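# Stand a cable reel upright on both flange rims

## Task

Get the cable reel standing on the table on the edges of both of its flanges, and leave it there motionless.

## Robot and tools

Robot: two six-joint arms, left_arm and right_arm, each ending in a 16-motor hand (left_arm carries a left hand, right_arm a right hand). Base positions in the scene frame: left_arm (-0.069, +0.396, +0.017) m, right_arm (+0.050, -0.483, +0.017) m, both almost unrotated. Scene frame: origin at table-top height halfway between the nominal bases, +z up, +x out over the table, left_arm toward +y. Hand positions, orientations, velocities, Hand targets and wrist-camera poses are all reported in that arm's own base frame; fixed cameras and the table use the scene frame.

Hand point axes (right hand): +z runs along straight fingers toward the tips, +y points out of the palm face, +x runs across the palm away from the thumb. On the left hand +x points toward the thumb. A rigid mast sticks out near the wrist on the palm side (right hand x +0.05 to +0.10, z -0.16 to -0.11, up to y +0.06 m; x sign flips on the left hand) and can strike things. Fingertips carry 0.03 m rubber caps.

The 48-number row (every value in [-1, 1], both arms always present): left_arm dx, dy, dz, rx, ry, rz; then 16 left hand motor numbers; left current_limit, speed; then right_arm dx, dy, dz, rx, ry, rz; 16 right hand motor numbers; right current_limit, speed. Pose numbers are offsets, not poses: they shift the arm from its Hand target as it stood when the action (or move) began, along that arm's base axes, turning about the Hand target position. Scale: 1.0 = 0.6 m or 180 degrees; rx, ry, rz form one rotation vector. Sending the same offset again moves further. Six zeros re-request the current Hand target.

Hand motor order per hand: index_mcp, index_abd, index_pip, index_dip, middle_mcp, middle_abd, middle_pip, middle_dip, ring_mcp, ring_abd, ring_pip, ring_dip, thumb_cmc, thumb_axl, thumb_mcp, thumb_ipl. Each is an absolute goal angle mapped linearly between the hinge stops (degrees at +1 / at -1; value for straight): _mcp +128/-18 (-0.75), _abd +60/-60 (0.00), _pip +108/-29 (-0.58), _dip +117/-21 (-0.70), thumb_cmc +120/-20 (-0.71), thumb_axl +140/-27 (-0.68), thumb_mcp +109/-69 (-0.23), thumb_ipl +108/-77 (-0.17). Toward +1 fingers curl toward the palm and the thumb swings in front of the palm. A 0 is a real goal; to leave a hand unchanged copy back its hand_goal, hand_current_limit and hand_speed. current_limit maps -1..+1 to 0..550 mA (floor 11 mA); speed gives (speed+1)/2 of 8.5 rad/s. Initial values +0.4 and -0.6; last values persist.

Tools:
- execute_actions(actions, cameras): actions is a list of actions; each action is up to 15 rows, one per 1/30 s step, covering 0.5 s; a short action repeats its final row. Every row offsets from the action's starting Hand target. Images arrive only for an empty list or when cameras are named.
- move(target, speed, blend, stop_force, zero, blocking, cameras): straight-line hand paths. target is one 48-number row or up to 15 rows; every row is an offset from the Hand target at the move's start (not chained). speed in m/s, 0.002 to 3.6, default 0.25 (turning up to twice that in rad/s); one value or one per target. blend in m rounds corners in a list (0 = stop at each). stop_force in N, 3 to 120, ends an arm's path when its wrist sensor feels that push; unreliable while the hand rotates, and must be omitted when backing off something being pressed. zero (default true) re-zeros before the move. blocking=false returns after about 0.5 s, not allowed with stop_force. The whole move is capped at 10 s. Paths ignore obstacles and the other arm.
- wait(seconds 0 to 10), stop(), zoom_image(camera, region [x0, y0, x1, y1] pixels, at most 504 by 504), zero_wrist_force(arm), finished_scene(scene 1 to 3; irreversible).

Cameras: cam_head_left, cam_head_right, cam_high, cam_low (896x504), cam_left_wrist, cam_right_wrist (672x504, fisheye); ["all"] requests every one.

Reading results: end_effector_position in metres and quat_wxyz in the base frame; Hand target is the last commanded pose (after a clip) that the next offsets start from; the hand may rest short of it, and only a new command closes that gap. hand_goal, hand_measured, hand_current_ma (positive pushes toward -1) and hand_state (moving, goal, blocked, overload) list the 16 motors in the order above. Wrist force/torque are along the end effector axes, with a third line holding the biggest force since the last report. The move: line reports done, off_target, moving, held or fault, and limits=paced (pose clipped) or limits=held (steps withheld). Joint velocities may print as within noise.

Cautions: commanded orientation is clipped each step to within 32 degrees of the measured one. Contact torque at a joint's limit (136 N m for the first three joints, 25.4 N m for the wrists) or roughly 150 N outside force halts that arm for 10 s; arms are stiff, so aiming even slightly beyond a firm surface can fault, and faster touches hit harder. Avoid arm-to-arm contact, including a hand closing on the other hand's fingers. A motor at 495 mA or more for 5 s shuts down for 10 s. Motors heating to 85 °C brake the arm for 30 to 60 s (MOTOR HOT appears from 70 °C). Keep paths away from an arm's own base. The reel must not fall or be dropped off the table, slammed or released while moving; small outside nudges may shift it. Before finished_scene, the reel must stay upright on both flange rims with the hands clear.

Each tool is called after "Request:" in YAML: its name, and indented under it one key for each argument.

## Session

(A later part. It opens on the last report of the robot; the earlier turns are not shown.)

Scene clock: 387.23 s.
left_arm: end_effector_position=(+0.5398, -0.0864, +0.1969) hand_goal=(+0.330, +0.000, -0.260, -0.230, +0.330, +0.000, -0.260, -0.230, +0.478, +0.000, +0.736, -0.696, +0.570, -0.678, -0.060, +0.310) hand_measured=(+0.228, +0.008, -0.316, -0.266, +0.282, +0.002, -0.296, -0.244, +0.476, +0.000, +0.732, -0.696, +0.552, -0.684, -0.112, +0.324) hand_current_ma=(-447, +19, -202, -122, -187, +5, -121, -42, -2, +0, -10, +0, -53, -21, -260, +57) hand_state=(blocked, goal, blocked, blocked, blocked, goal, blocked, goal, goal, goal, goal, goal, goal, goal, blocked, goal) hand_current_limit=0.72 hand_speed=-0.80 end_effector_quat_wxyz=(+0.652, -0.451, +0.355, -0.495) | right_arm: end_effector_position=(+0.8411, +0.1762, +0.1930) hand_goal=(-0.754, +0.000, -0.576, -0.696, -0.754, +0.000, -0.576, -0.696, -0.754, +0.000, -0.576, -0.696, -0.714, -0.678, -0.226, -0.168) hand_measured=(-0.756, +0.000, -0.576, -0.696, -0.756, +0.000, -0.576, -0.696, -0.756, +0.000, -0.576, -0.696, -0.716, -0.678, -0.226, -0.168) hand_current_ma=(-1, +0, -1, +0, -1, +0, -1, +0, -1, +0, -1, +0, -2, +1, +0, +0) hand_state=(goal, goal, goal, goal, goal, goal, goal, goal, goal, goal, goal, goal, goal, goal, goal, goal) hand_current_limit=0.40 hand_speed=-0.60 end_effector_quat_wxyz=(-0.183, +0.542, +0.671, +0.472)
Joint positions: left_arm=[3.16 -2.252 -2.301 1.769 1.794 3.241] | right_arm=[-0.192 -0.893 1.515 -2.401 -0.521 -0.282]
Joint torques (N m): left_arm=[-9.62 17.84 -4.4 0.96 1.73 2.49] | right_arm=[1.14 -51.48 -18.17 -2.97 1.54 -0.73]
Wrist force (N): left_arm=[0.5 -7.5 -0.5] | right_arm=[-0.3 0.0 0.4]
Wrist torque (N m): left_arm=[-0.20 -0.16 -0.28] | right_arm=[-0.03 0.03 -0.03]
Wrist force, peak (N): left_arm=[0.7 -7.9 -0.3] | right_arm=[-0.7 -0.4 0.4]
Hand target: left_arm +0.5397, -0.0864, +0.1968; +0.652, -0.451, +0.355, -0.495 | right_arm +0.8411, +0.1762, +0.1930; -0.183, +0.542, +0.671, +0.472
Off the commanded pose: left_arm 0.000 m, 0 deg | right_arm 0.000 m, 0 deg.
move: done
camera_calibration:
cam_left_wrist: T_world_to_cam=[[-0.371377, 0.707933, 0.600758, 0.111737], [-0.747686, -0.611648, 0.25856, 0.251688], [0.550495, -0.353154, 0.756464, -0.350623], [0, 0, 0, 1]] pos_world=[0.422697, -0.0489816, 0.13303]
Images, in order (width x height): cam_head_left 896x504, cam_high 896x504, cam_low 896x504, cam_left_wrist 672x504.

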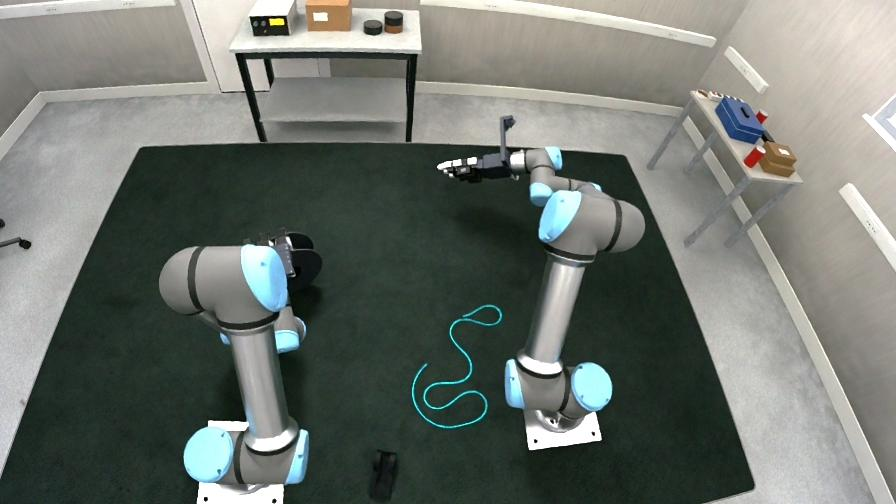

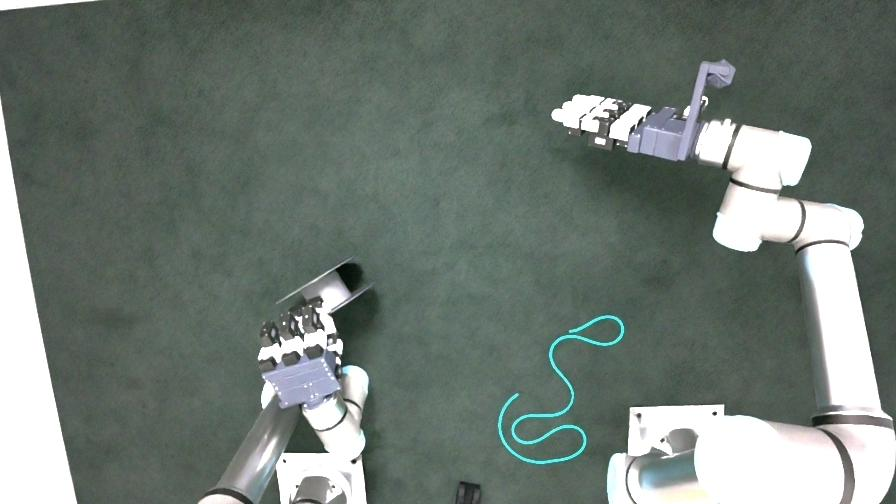

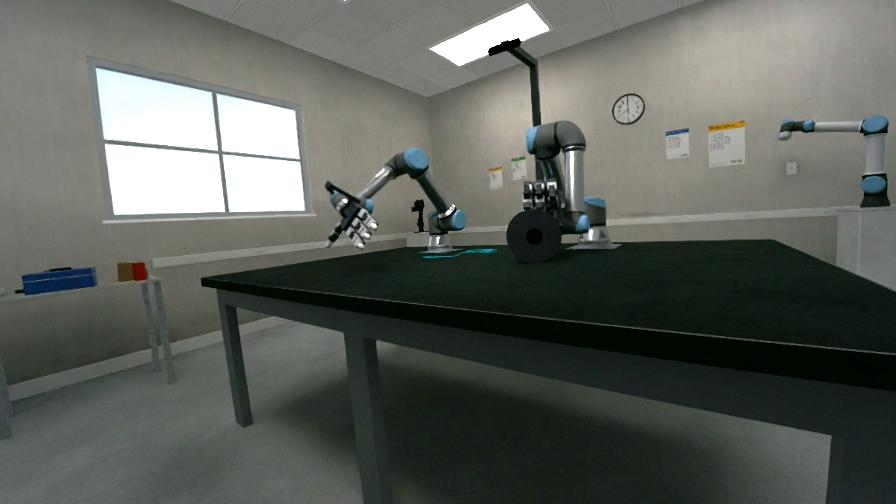

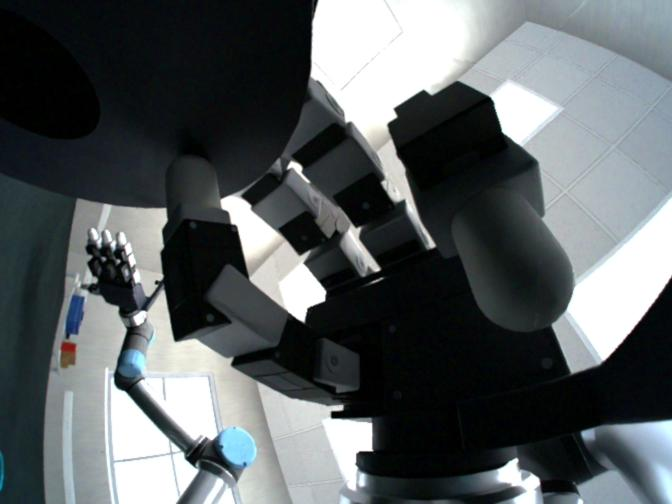

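Request:
move:
  target: [0,0,0.006,0,0,0, 0.33,0,-0.26,-0.23, 0.33,0,-0.26,-0.23, 0.479,0,0.737,-0.696, 0.571,-0.678,-0.06,0.31, 0.72,-0.8, 0,0,0,0,0,0, -0.754,0,-0.576,-0.696,-0.754,0,-0.576,-0.696,-0.754,0,-0.576,-0.696,-0.714,-0.678,-0.226,-0.168,0.4,-0.6]
  speed: 0.03
  cameras: []

Request:
move:
  target: [-0.022,-0.0106,-0.006,0.0098,-0.0200,0, 0.33,0,-0.26,-0.23, 0.33,0,-0.26,-0.23, 0.479,0,0.737,-0.696, 0.571,-0.678,-0.06,0.31, 0.72,-0.8, 0,0,0,0,0,0, -0.754,0,-0.576,-0.696,-0.754,0,-0.576,-0.696,-0.754,0,-0.576,-0.696,-0.714,-0.678,-0.226,-0.168,0.4,-0.6]
  speed: 0.03
  cameras: ["cam_left_wrist","cam_low","cam_head_left","cam_high"]

Request:
zoom_image:
  camera: "cam_high"
  region: [265, 240, 385, 320]

Request:
zoom_image:
  camera: "cam_head_left"
  region: [230, 210, 340, 310]

Request:
zoom_image:
  camera: "cam_low"
  region: [500, 205, 570, 270]

Scene clock: 408.03 s.
left_arm: end_effector_position=(+0.5397, -0.0864, +0.2004) hand_goal=(+0.330, +0.000, -0.260, -0.230, +0.330, +0.000, -0.260, -0.230, +0.478, +0.000, +0.736, -0.696, +0.570, -0.678, -0.060, +0.310) hand_measured=(+0.228, +0.010, -0.316, -0.266, +0.282, +0.004, -0.296, -0.246, +0.476, +0.000, +0.732, -0.696, +0.552, -0.684, -0.112, +0.306) hand_current_ma=(-443, +24, -202, -122, -187, +8, -121, -47, -2, +0, -10, +0, -54, -21, -260, -14) hand_state=(blocked, goal, blocked, blocked, blocked, goal, blocked, goal, goal, goal, goal, goal, goal, goal, blocked, goal) hand_current_limit=0.72 hand_speed=-0.80 end_effector_quat_wxyz=(+0.653, -0.451, +0.355, -0.495) | right_arm: end_effector_position=(+0.8411, +0.1762, +0.1930) hand_goal=(-0.754, +0.000, -0.576, -0.696, -0.754, +0.000, -0.576, -0.696, -0.754, +0.000, -0.576, -0.696, -0.714, -0.678, -0.226, -0.168) hand_measured=(-0.756, +0.000, -0.576, -0.696, -0.756, +0.000, -0.576, -0.696, -0.756, +0.000, -0.576, -0.696, -0.716, -0.678, -0.226, -0.168) hand_current_ma=(-1, +0, -1, +0, -1, +0, -1, +0, -1, +0, -1, +0, -2, +1, +0, +0) hand_state=(goal, goal, goal, goal, goal, goal, goal, goal, goal, goal, goal, goal, goal, goal, goal, goal) hand_current_limit=0.40 hand_speed=-0.60 end_effector_quat_wxyz=(-0.183, +0.542, +0.671, +0.472)
Joint positions: left_arm=[3.16 -2.241 -2.303 1.759 1.794 3.241] | right_arm=[-0.192 -0.893 1.515 -2.401 -0.521 -0.282]
Joint torques (N m): left_arm=[-9.18 42.1 -3.37 -0.31 0.96 1.42] | right_arm=[1.15 -51.31 -18.69 -2.88 1.48 -0.71]
Wrist force (N): left_arm=[-0.2 2.7 -0.6] | right_arm=[-0.3 0.3 0.1]
Wrist torque (N m): left_arm=[0.16 -0.11 -0.17] | right_arm=[0.02 0.02 -0.01]
Wrist force, peak (N): left_arm=[0.3 -7.6 -0.5] | right_arm=[-0.8 -0.2 0.2]
Hand target: left_arm +0.5397, -0.0864, +0.2004; +0.652, -0.451, +0.355, -0.495 | right_arm +0.8411, +0.1762, +0.1930; -0.183, +0.542, +0.671, +0.472
Off the commanded pose: left_arm 0.000 m, 0 deg | right_arm 0.000 m, 0 deg.
move: done
No camera images: "cameras" was empty.

Scene clock: 409.60 s.
left_arm: end_effector_position=(+0.5266, -0.0927, +0.1969) hand_goal=(+0.330, +0.000, -0.260, -0.230, +0.330, +0.000, -0.260, -0.230, +0.478, +0.000, +0.736, -0.696, +0.570, -0.678, -0.060, +0.310) hand_measured=(+0.228, +0.012, -0.316, -0.260, +0.282, +0.004, -0.296, -0.246, +0.478, +0.000, +0.732, -0.696, +0.552, -0.684, -0.112, +0.314) hand_current_ma=(-443, +27, -202, -101, -187, +9, -121, -47, -1, +0, -10, +0, -56, -21, -260, +12) hand_state=(blocked, goal, blocked, blocked, blocked, goal, blocked, goal, goal, goal, goal, goal, goal, goal, blocked, goal) hand_current_limit=0.72 hand_speed=-0.80 end_effector_quat_wxyz=(+0.670, -0.425, +0.342, -0.503) | right_arm: end_effector_position=(+0.8411, +0.1762, +0.1930) hand_goal=(-0.754, +0.000, -0.576, -0.696, -0.754, +0.000, -0.576, -0.696, -0.754, +0.000, -0.576, -0.696, -0.714, -0.678, -0.226, -0.168) hand_measured=(-0.756, +0.000, -0.576, -0.696, -0.756, +0.000, -0.576, -0.696, -0.756, +0.000, -0.576, -0.696, -0.716, -0.678, -0.226, -0.168) hand_current_ma=(-1, +0, -1, +0, -1, +0, -1, +0, -1, +0, -1, +0, -2, +1, +0, +0) hand_state=(goal, goal, goal, goal, goal, goal, goal, goal, goal, goal, goal, goal, goal, goal, goal, goal) hand_current_limit=0.40 hand_speed=-0.60 end_effector_quat_wxyz=(-0.183, +0.542, +0.671, +0.472)
Joint positions: left_arm=[3.139 -2.294 -2.303 1.884 1.802 3.278] | right_arm=[-0.192 -0.893 1.515 -2.401 -0.521 -0.282]
Joint torques (N m): left_arm=[-11.31 19.33 10.6 1.56 1.26 2.4] | right_arm=[0.88 -51.88 -18.68 -3.01 1.71 -0.66]
Wrist force (N): left_arm=[-0.4 -4.3 2.5] | right_arm=[-0.4 -0.1 -0.2]
Wrist torque (N m): left_arm=[-0.03 -0.18 -0.20] | right_arm=[-0.01 0.05 -0.04]
Wrist force, peak (N): left_arm=[-0.7 -4.5 2.8] | right_arm=[-0.6 -0.5 -0.1]
Hand target: left_arm +0.5265, -0.0927, +0.1968; +0.670, -0.425, +0.342, -0.503 | right_arm +0.8411, +0.1762, +0.1930; -0.183, +0.542, +0.671, +0.472
Off the commanded pose: left_arm 0.000 m, 0 deg | right_arm 0.000 m, 0 deg.
move: done
camera_calibration:
cam_left_wrist: T_world_to_cam=[[-0.409022, 0.689515, 0.597721, 0.130019], [-0.761855, -0.618569, 0.192225, 0.257871], [0.502273, -0.376752, 0.778318, -0.326682], [0, 0, 0, 1]] pos_world=[0.413724, -0.0532171, 0.126978]
Images, in order (width x height): cam_head_left 896x504, cam_high 896x504, cam_low 896x504, cam_left_wrist 672x504.

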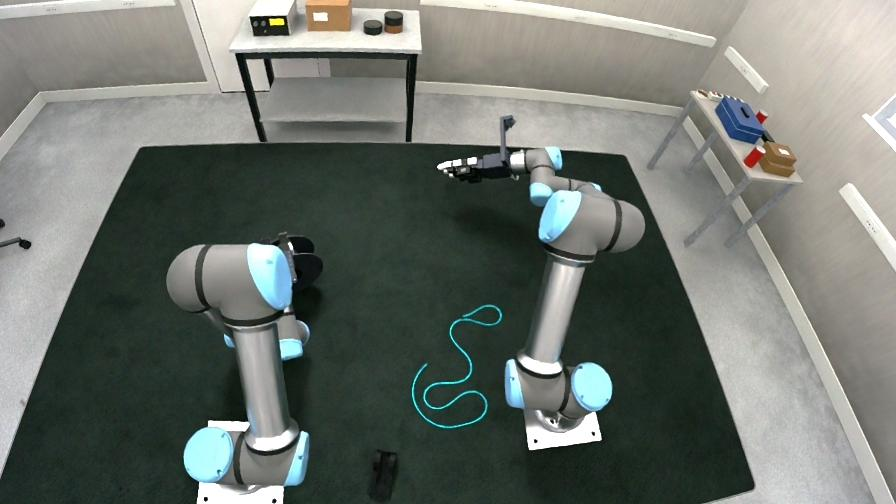

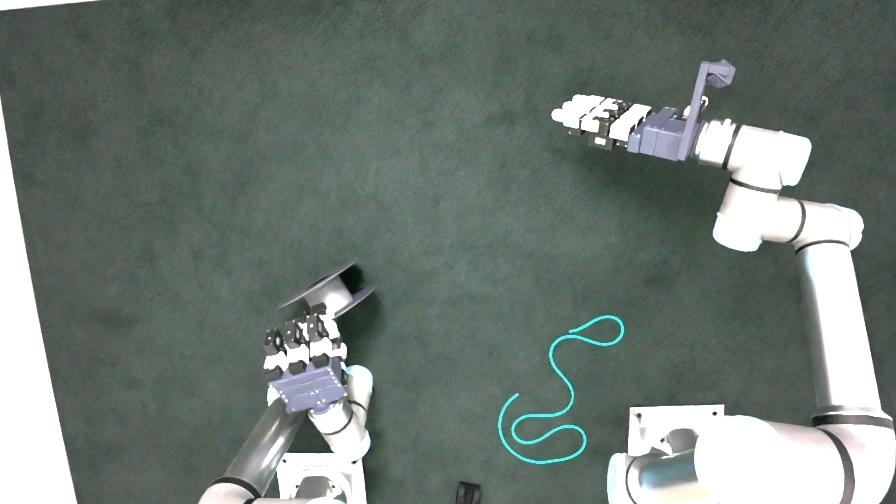

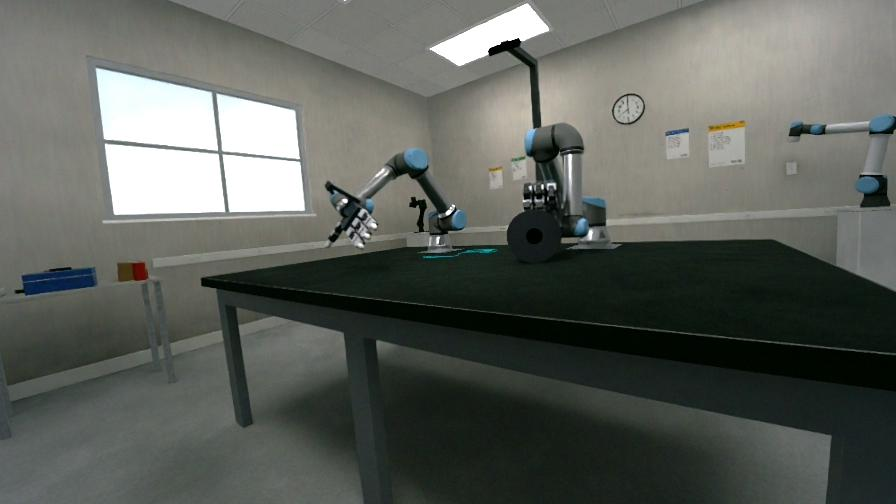

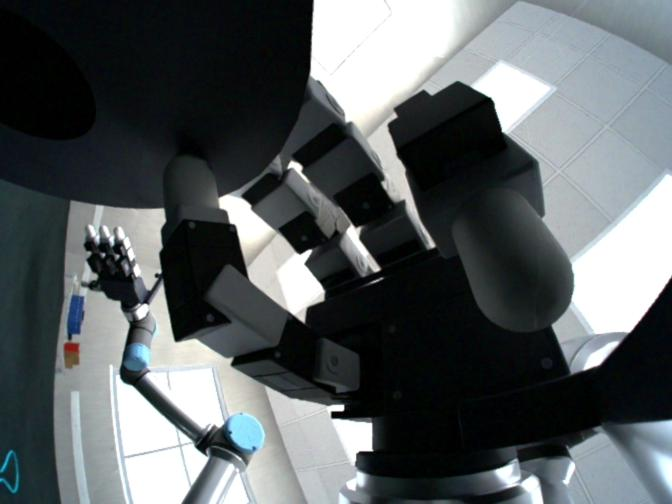

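Scaled by 4.200 from the camera's 896x504 image, which has a finer 1280x720 frame.

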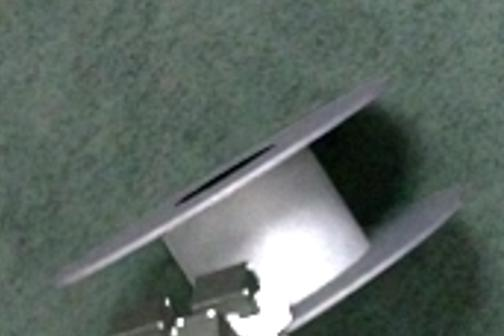

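Scaled by 4.582 from the camera's 896x504 image, which has a finer 1280x720 frame.

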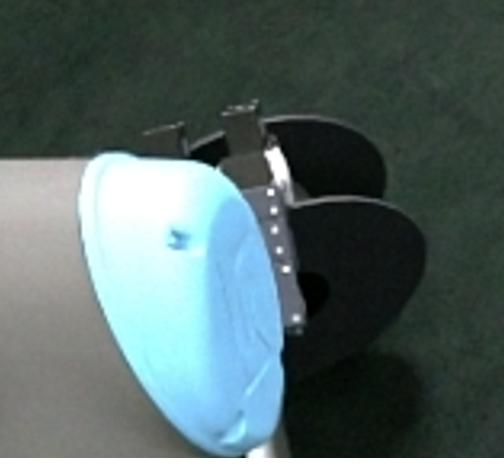

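Scaled by 7.200 from the camera's 896x504 image, which has a finer 1280x720 frame.

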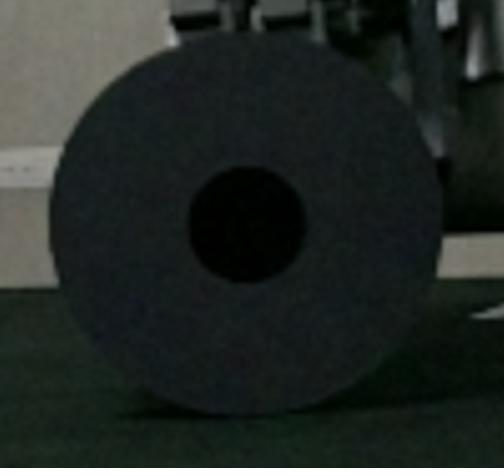

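Request:
move:
  target: [0,0,0.0033,0,0,0, 0.245,0,-0.305,-0.26, 0.288,0,-0.296,-0.246, 0.479,0,0.737,-0.696, 0.571,-0.678,-0.10,0.314, 0.72,-0.93, 0,0,0,0,0,0, -0.754,0,-0.576,-0.696,-0.754,0,-0.576,-0.696,-0.754,0,-0.576,-0.696,-0.714,-0.678,-0.226,-0.168,0.4,-0.6]
  speed: 0.02
  cameras: ["cam_left_wrist","cam_low","cam_head_left","cam_high"]

Request:
zoom_image:
  camera: "cam_high"
  region: [265, 240, 385, 320]

Request:
zoom_image:
  camera: "cam_low"
  region: [500, 205, 570, 270]

Scene clock: 441.03 s.
left_arm: end_effector_position=(+0.5265, -0.0927, +0.1988) hand_goal=(+0.244, +0.000, -0.306, -0.260, +0.288, +0.000, -0.296, -0.246, +0.478, +0.000, +0.736, -0.696, +0.570, -0.678, -0.100, +0.314) hand_measured=(+0.230, +0.012, -0.322, -0.268, +0.280, +0.006, -0.306, -0.252, +0.478, +0.000, +0.732, -0.696, +0.552, -0.684, -0.120, +0.308) hand_current_ma=(-43, +27, -48, -21, -25, +12, -29, -14, -1, +0, -10, +0, -55, -21, -85, -24) hand_state=(goal, goal, goal, goal, goal, goal, goal, goal, goal, goal, goal, goal, goal, goal, blocked, goal) hand_current_limit=0.72 hand_speed=-0.93 end_effector_quat_wxyz=(+0.670, -0.425, +0.342, -0.503) | right_arm: end_effector_position=(+0.8411, +0.1762, +0.1930) hand_goal=(-0.754, +0.000, -0.576, -0.696, -0.754, +0.000, -0.576, -0.696, -0.754, +0.000, -0.576, -0.696, -0.714, -0.678, -0.226, -0.168) hand_measured=(-0.756, +0.000, -0.576, -0.696, -0.756, +0.000, -0.576, -0.696, -0.756, +0.000, -0.576, -0.696, -0.716, -0.678, -0.226, -0.168) hand_current_ma=(-1, +0, -1, +0, -1, +0, -1, +0, -1, +0, -1, +0, -2, +1, +0, +0) hand_state=(goal, goal, goal, goal, goal, goal, goal, goal, goal, goal, goal, goal, goal, goal, goal, goal) hand_current_limit=0.40 hand_speed=-0.60 end_effector_quat_wxyz=(-0.183, +0.542, +0.671, +0.472)
Joint positions: left_arm=[3.139 -2.287 -2.304 1.879 1.802 3.278] | right_arm=[-0.192 -0.893 1.515 -2.401 -0.521 -0.282]
Joint torques (N m): left_arm=[-10.39 42.32 -5.6 -0.55 1.31 2] | right_arm=[1.1 -51.98 -18.62 -3.01 1.49 -0.73]
Wrist force (N): left_arm=[0.0 2.0 0.1] | right_arm=[-0.4 -0.1 0.2]
Wrist torque (N m): left_arm=[0.14 -0.17 -0.14] | right_arm=[-0.02 0.05 -0.03]
Wrist force, peak (N): left_arm=[-0.7 -4.8 2.7] | right_arm=[-0.9 0.0 0.4]
Hand target: left_arm +0.5265, -0.0927, +0.1988; +0.670, -0.425, +0.342, -0.503 | right_arm +0.8411, +0.1762, +0.1930; -0.183, +0.542, +0.671, +0.472
Off the commanded pose: left_arm 0.000 m, 0 deg | right_arm 0.000 m, 0 deg.
move: done
camera_calibration:
cam_left_wrist: T_world_to_cam=[[-0.409068, 0.689477, 0.597733, 0.128839], [-0.76183, -0.61861, 0.192188, 0.257479], [0.502273, -0.376753, 0.778318, -0.328238], [0, 0, 0, 1]] pos_world=[0.413724, -0.0532172, 0.128979]
Images, in order (width x height): cam_head_left 896x504, cam_high 896x504, cam_low 896x504, cam_left_wrist 672x504.

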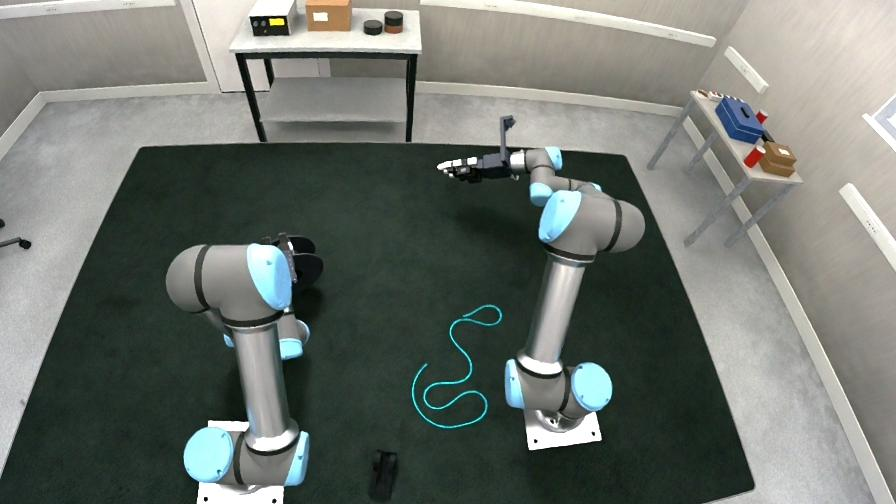

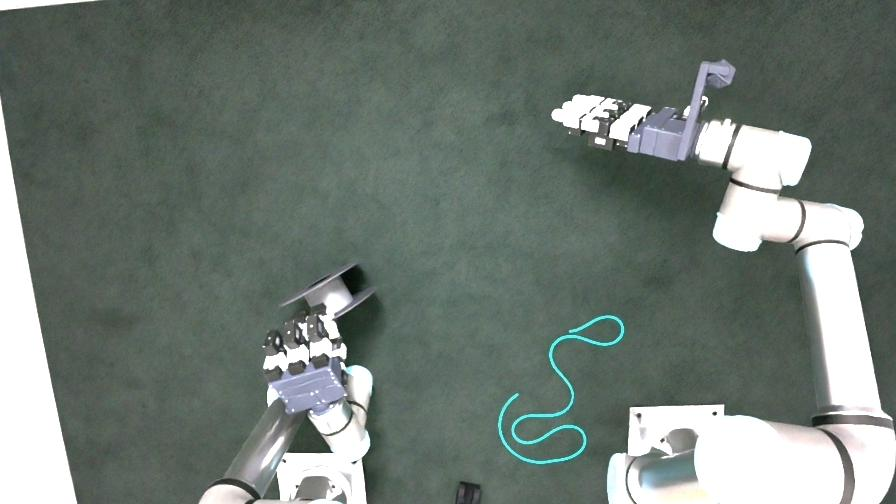

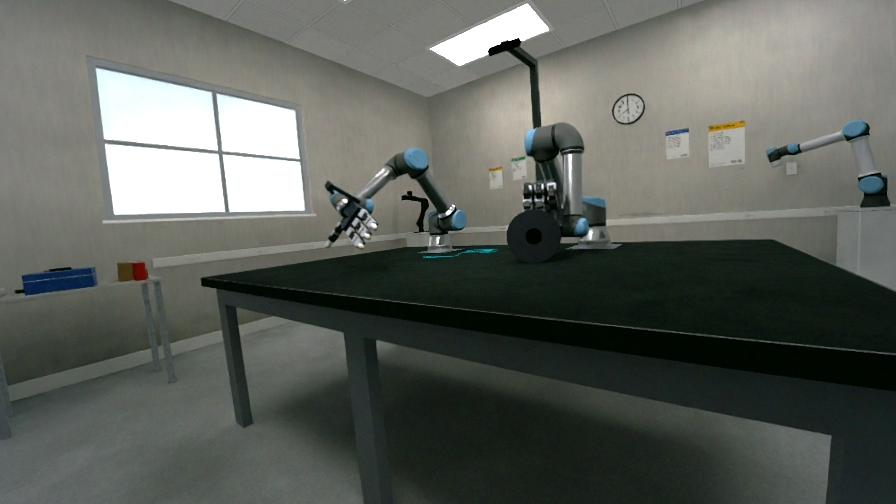

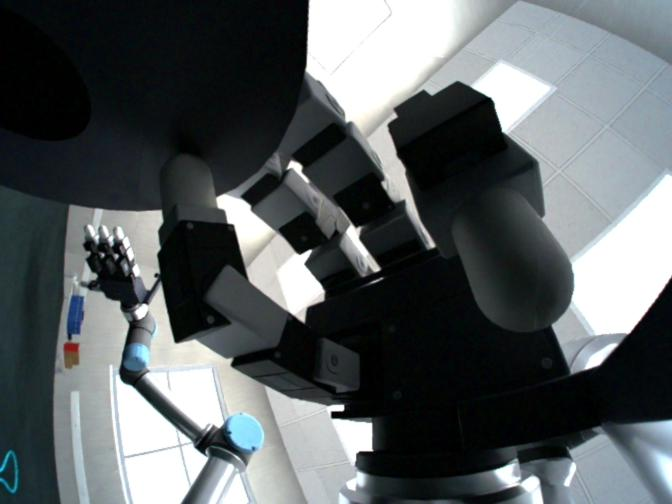

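Scaled by 4.200 from the camera's 896x504 image, which has a finer 1280x720 frame.

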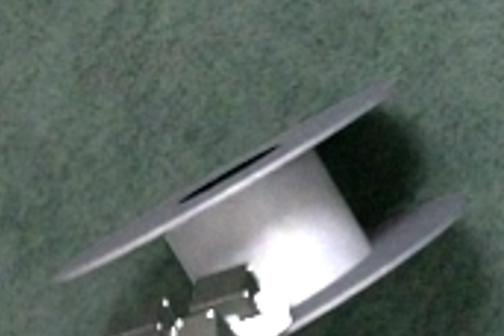

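Scaled by 7.200 from the camera's 896x504 image, which has a finer 1280x720 frame.

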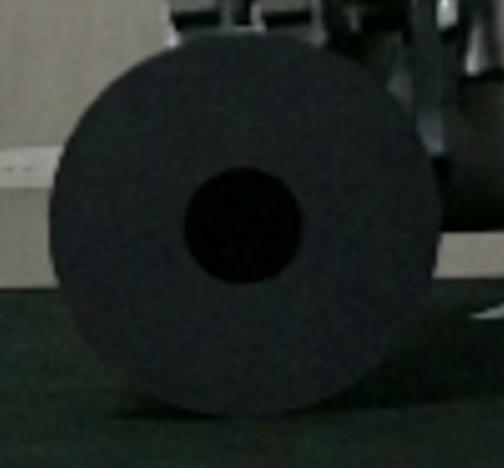

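Request:
move:
  target: [0,0,0,0,0,0, 0.205,0,-0.32,-0.29, 0.235,0,-0.31,-0.28, 0.479,0,0.737,-0.696, 0.571,-0.678,-0.22,0.29, 0.72,-0.94, 0,0,0,0,0,0, -0.754,0,-0.576,-0.696,-0.754,0,-0.576,-0.696,-0.754,0,-0.576,-0.696,-0.714,-0.678,-0.226,-0.168,0.4,-0.6]
  speed: 0.02
  cameras: ["cam_left_wrist","cam_low","cam_high"]

Request:
zoom_image:
  camera: "cam_high"
  region: [265, 240, 385, 320]

Request:
zoom_image:
  camera: "cam_low"
  region: [500, 205, 570, 270]

Scene clock: 451.10 s.
left_arm: end_effector_position=(+0.5265, -0.0927, +0.1988) hand_goal=(+0.204, +0.000, -0.320, -0.290, +0.234, +0.000, -0.310, -0.280, +0.478, +0.000, +0.736, -0.696, +0.570, -0.678, -0.220, +0.290) hand_measured=(+0.222, +0.004, -0.322, -0.288, +0.250, +0.004, -0.308, -0.278, +0.478, +0.000, +0.732, -0.696, +0.568, -0.680, -0.220, +0.292) hand_current_ma=(+58, +6, -3, +6, +48, +6, +4, +5, -1, +0, -10, +0, -5, -7, +0, +3) hand_state=(goal, goal, goal, goal, goal, goal, goal, goal, goal, goal, goal, goal, goal, goal, goal, goal) hand_current_limit=0.72 hand_speed=-0.94 end_effector_quat_wxyz=(+0.670, -0.425, +0.342, -0.503) | right_arm: end_effector_position=(+0.8411, +0.1762, +0.1930) hand_goal=(-0.754, +0.000, -0.576, -0.696, -0.754, +0.000, -0.576, -0.696, -0.754, +0.000, -0.576, -0.696, -0.714, -0.678, -0.226, -0.168) hand_measured=(-0.756, +0.000, -0.576, -0.696, -0.756, +0.000, -0.576, -0.696, -0.756, +0.000, -0.576, -0.696, -0.716, -0.678, -0.226, -0.168) hand_current_ma=(-1, +0, -1, +0, -1, +0, -1, +0, -1, +0, -1, +0, -2, +1, +0, +0) hand_state=(goal, goal, goal, goal, goal, goal, goal, goal, goal, goal, goal, goal, goal, goal, goal, goal) hand_current_limit=0.40 hand_speed=-0.60 end_effector_quat_wxyz=(-0.183, +0.542, +0.671, +0.472)
Joint positions: left_arm=[3.139 -2.287 -2.304 1.879 1.802 3.278] | right_arm=[-0.192 -0.893 1.515 -2.401 -0.521 -0.282]
Joint torques (N m): left_arm=[-9.35 37.85 -4.63 -0.54 1.36 -1.59] | right_arm=[1.31 -51.52 -18.42 -3.04 1.59 -0.75]
Wrist force (N): left_arm=[-0.2 0.3 0.4] | right_arm=[-0.1 -0.1 0.2]
Wrist torque (N m): left_arm=[0.09 -0.14 -0.16] | right_arm=[-0.03 0.00 -0.01]
Wrist force, peak (N): left_arm=[0.2 2.3 0.2] | right_arm=[-0.9 -0.1 0.2]
Hand target: left_arm +0.5265, -0.0927, +0.1988; +0.670, -0.425, +0.342, -0.503 | right_arm +0.8411, +0.1762, +0.1930; -0.183, +0.542, +0.671, +0.472
Off the commanded pose: left_arm 0.000 m, 0 deg | right_arm 0.000 m, 0 deg.
move: done
camera_calibration:
cam_left_wrist: T_world_to_cam=[[-0.409088, 0.689493, 0.597701, 0.128852], [-0.761869, -0.618581, 0.192129, 0.257504], [0.502198, -0.376772, 0.778357, -0.328214], [0, 0, 0, 1]] pos_world=[0.413724, -0.0532172, 0.128978]
Images, in order (width x height): cam_high 896x504, cam_low 896x504, cam_left_wrist 672x504.

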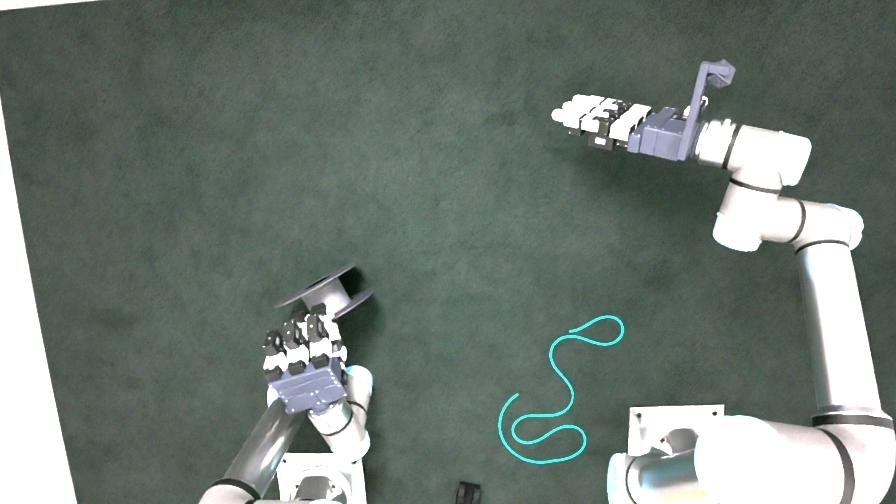

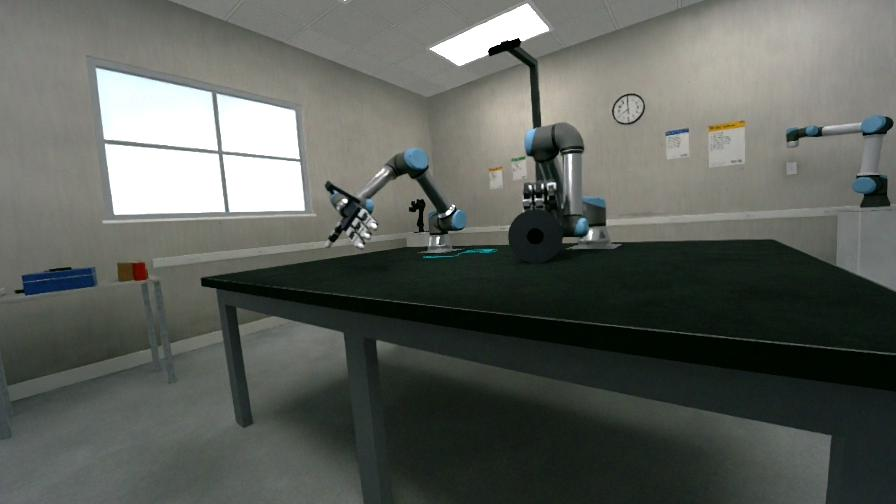

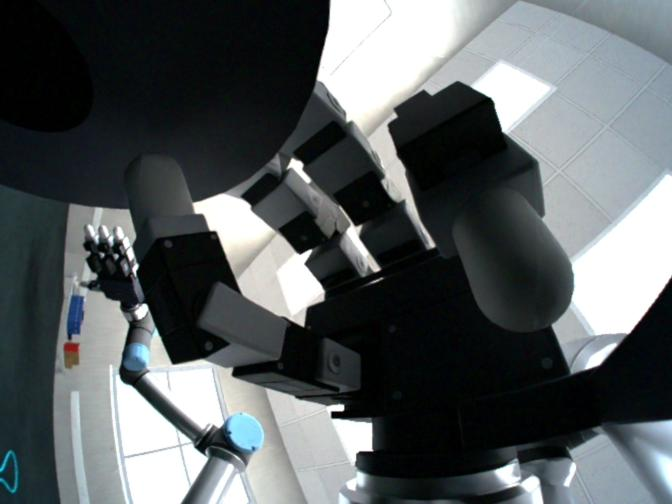

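Scaled by 4.200 from the camera's 896x504 image, which has a finer 1280x720 frame.

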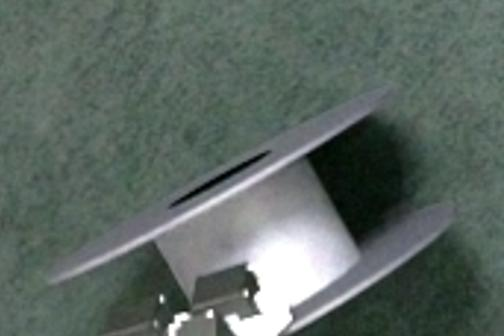

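Scaled by 7.200 from the camera's 896x504 image, which has a finer 1280x720 frame.

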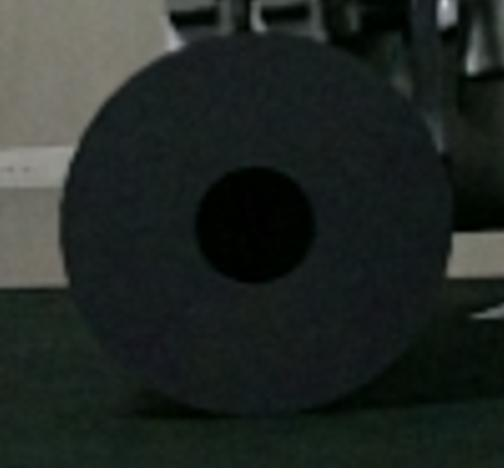

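Request:
wait:
  seconds: 0.2
  cameras: ["cam_low","cam_high"]

Request:
zoom_image:
  camera: "cam_low"
  region: [500, 205, 570, 270]

Scene clock: 457.63 s.
left_arm: end_effector_position=(+0.5265, -0.0927, +0.1988) hand_goal=(+0.204, +0.000, -0.320, -0.290, +0.234, +0.000, -0.310, -0.280, +0.478, +0.000, +0.736, -0.696, +0.570, -0.678, -0.220, +0.290) hand_measured=(+0.222, +0.004, -0.322, -0.288, +0.250, +0.004, -0.308, -0.278, +0.478, +0.000, +0.732, -0.696, +0.568, -0.680, -0.220, +0.292) hand_current_ma=(+58, +6, -3, +6, +48, +6, +4, +5, -1, +0, -10, +0, -5, -7, +0, +3) hand_state=(goal, goal, goal, goal, goal, goal, goal, goal, goal, goal, goal, goal, goal, goal, goal, goal) hand_current_limit=0.72 hand_speed=-0.94 end_effector_quat_wxyz=(+0.670, -0.425, +0.342, -0.503) | right_arm: end_effector_position=(+0.8411, +0.1762, +0.1930) hand_goal=(-0.754, +0.000, -0.576, -0.696, -0.754, +0.000, -0.576, -0.696, -0.754, +0.000, -0.576, -0.696, -0.714, -0.678, -0.226, -0.168) hand_measured=(-0.756, +0.000, -0.576, -0.696, -0.756, +0.000, -0.576, -0.696, -0.756, +0.000, -0.576, -0.696, -0.716, -0.678, -0.226, -0.168) hand_current_ma=(-1, +0, -1, +0, -1, +0, -1, +0, -1, +0, -1, +0, -2, +1, +0, +0) hand_state=(goal, goal, goal, goal, goal, goal, goal, goal, goal, goal, goal, goal, goal, goal, goal, goal) hand_current_limit=0.40 hand_speed=-0.60 end_effector_quat_wxyz=(-0.183, +0.542, +0.671, +0.472)
Joint positions: left_arm=[3.139 -2.287 -2.304 1.879 1.802 3.278] | right_arm=[-0.192 -0.893 1.515 -2.401 -0.521 -0.282]
Joint torques (N m): left_arm=[-1.9 24.16 -4.96 -0.6 1.42 -1.41] | right_arm=[1.48 -51.99 -18.88 -3.11 1.59 -0.97]
Wrist force (N): left_arm=[-0.5 0.4 0.3] | right_arm=[-0.3 0.2 0.2]
Wrist torque (N m): left_arm=[0.12 -0.11 -0.18] | right_arm=[0.01 0.03 -0.03]
Wrist force, peak (N): left_arm=[-0.1 0.6 0.6] | right_arm=[-0.8 -0.2 0.1]
Hand target: left_arm +0.5265, -0.0927, +0.1988; +0.670, -0.425, +0.342, -0.503 | right_arm +0.8411, +0.1762, +0.1930; -0.183, +0.542, +0.671, +0.472
Off the commanded pose: left_arm 0.000 m, 0 deg | right_arm 0.000 m, 0 deg.
wait: 0.20 s; at rest from the start
Images, in order (width x height): cam_high 896x504, cam_low 896x504.

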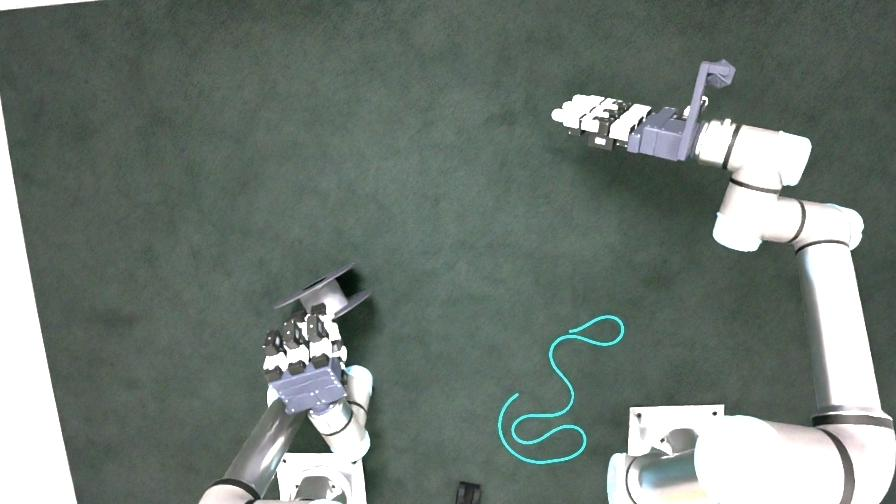

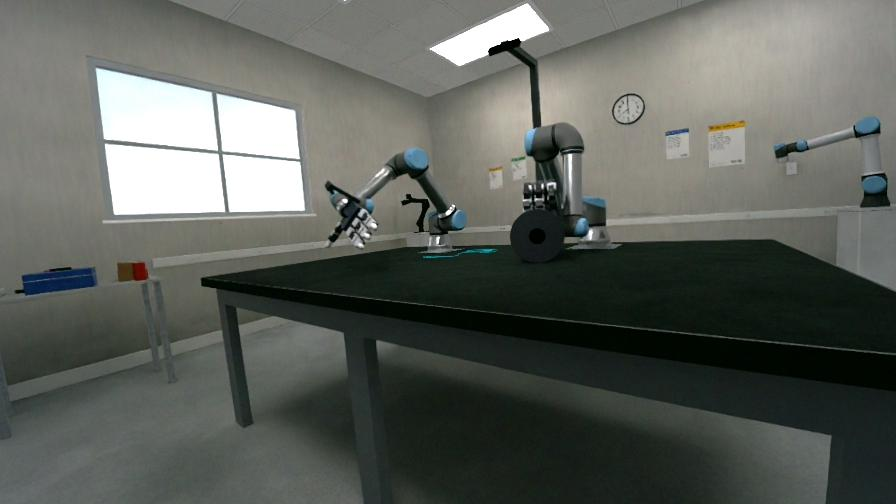

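Scaled by 7.200 from the camera's 896x504 image, which has a finer 1280x720 frame.

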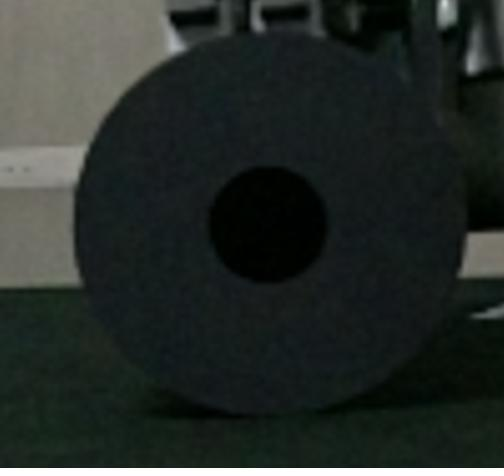

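Request:
wait:
  seconds: 1.5
  cameras: ["cam_low","cam_high"]

Request:
zoom_image:
  camera: "cam_low"
  region: [500, 205, 570, 270]

Request:
zoom_image:
  camera: "cam_high"
  region: [265, 240, 385, 320]

Scene clock: 466.50 s.
left_arm: end_effector_position=(+0.5265, -0.0927, +0.1988) hand_goal=(+0.204, +0.000, -0.320, -0.290, +0.234, +0.000, -0.310, -0.280, +0.478, +0.000, +0.736, -0.696, +0.570, -0.678, -0.220, +0.290) hand_measured=(+0.222, +0.004, -0.322, -0.288, +0.250, +0.004, -0.308, -0.278, +0.478, +0.000, +0.732, -0.696, +0.568, -0.680, -0.220, +0.292) hand_current_ma=(+58, +6, -3, +6, +48, +6, +4, +5, -1, +0, -10, +0, -5, -7, +0, +3) hand_state=(goal, goal, goal, goal, goal, goal, goal, goal, goal, goal, goal, goal, goal, goal, goal, goal) hand_current_limit=0.72 hand_speed=-0.94 end_effector_quat_wxyz=(+0.670, -0.425, +0.342, -0.503) | right_arm: end_effector_position=(+0.8411, +0.1762, +0.1930) hand_goal=(-0.754, +0.000, -0.576, -0.696, -0.754, +0.000, -0.576, -0.696, -0.754, +0.000, -0.576, -0.696, -0.714, -0.678, -0.226, -0.168) hand_measured=(-0.756, +0.000, -0.576, -0.696, -0.756, +0.000, -0.576, -0.696, -0.756, +0.000, -0.576, -0.696, -0.716, -0.678, -0.226, -0.168) hand_current_ma=(-1, +0, -1, +0, -1, +0, -1, +0, -1, +0, -1, +0, -2, +1, +0, +0) hand_state=(goal, goal, goal, goal, goal, goal, goal, goal, goal, goal, goal, goal, goal, goal, goal, goal) hand_current_limit=0.40 hand_speed=-0.60 end_effector_quat_wxyz=(-0.183, +0.542, +0.671, +0.472)
Joint positions: left_arm=[3.139 -2.287 -2.304 1.879 1.802 3.278] | right_arm=[-0.192 -0.893 1.515 -2.401 -0.521 -0.282]
Joint torques (N m): left_arm=[3.64 23.84 -4.27 -0.61 1.3 -1.42] | right_arm=[1.54 -51.87 -18.62 -3.18 1.65 -0.9]
Wrist force (N): left_arm=[0.1 0.3 0.3] | right_arm=[0.0 -0.2 0.2]
Wrist torque (N m): left_arm=[0.11 -0.19 -0.14] | right_arm=[-0.03 -0.01 -0.01]
Wrist force, peak (N): left_arm=[0.0 0.6 0.7] | right_arm=[-0.9 -0.1 0.1]
Hand target: left_arm +0.5265, -0.0927, +0.1988; +0.670, -0.425, +0.342, -0.503 | right_arm +0.8411, +0.1762, +0.1930; -0.183, +0.542, +0.671, +0.472
Off the commanded pose: left_arm 0.000 m, 0 deg | right_arm 0.000 m, 0 deg.
wait: 1.50 s; at rest from the start
Images, in order (width x height): cam_high 896x504, cam_low 896x504.

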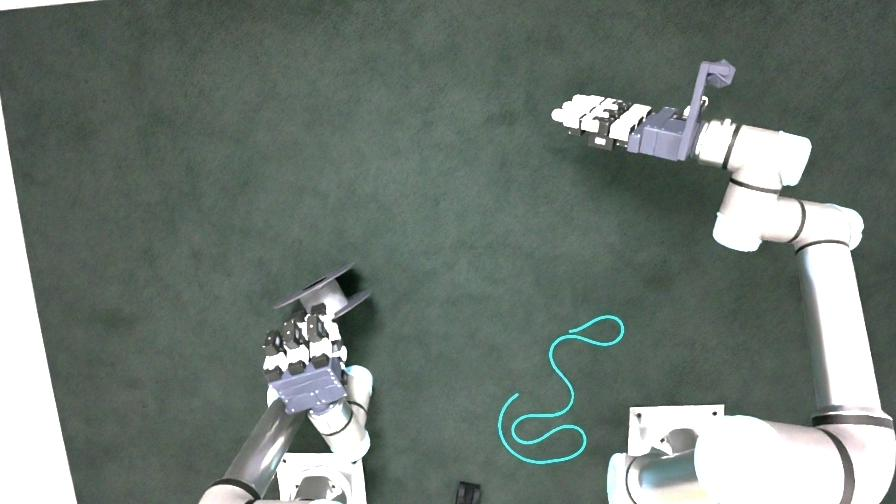

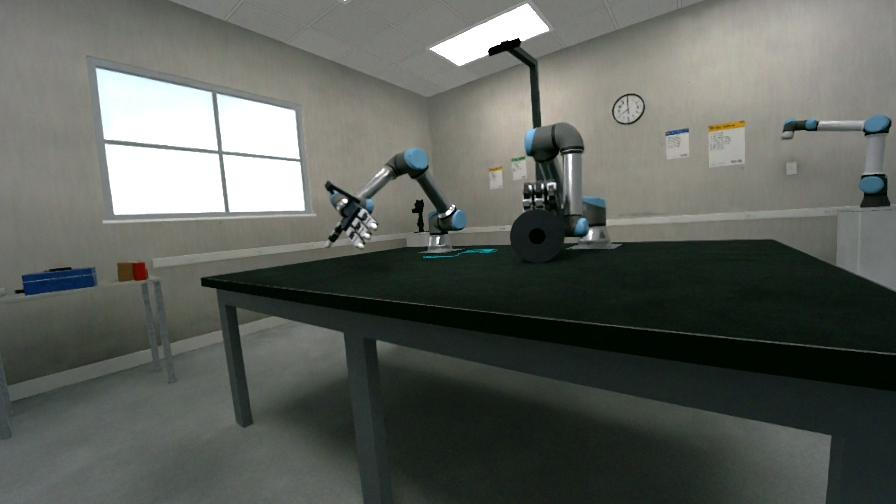

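Scaled by 7.200 from the camera's 896x504 image, which has a finer 1280x720 frame.

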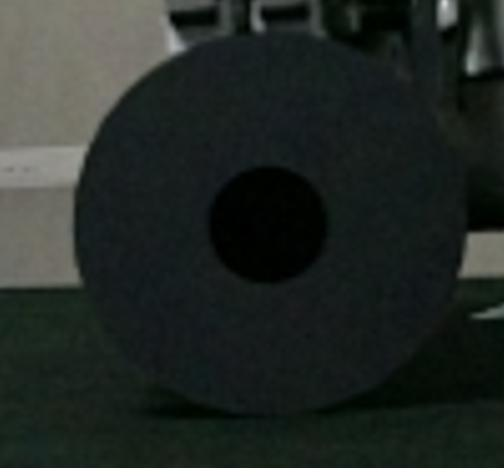

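Scaled by 4.200 from the camera's 896x504 image, which has a finer 1280x720 frame.

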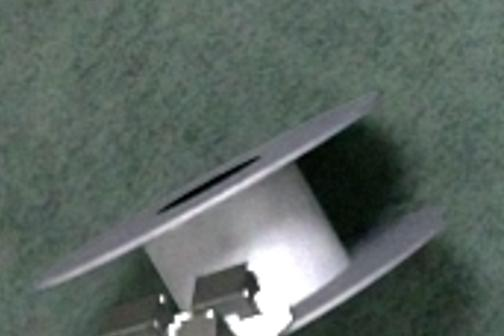

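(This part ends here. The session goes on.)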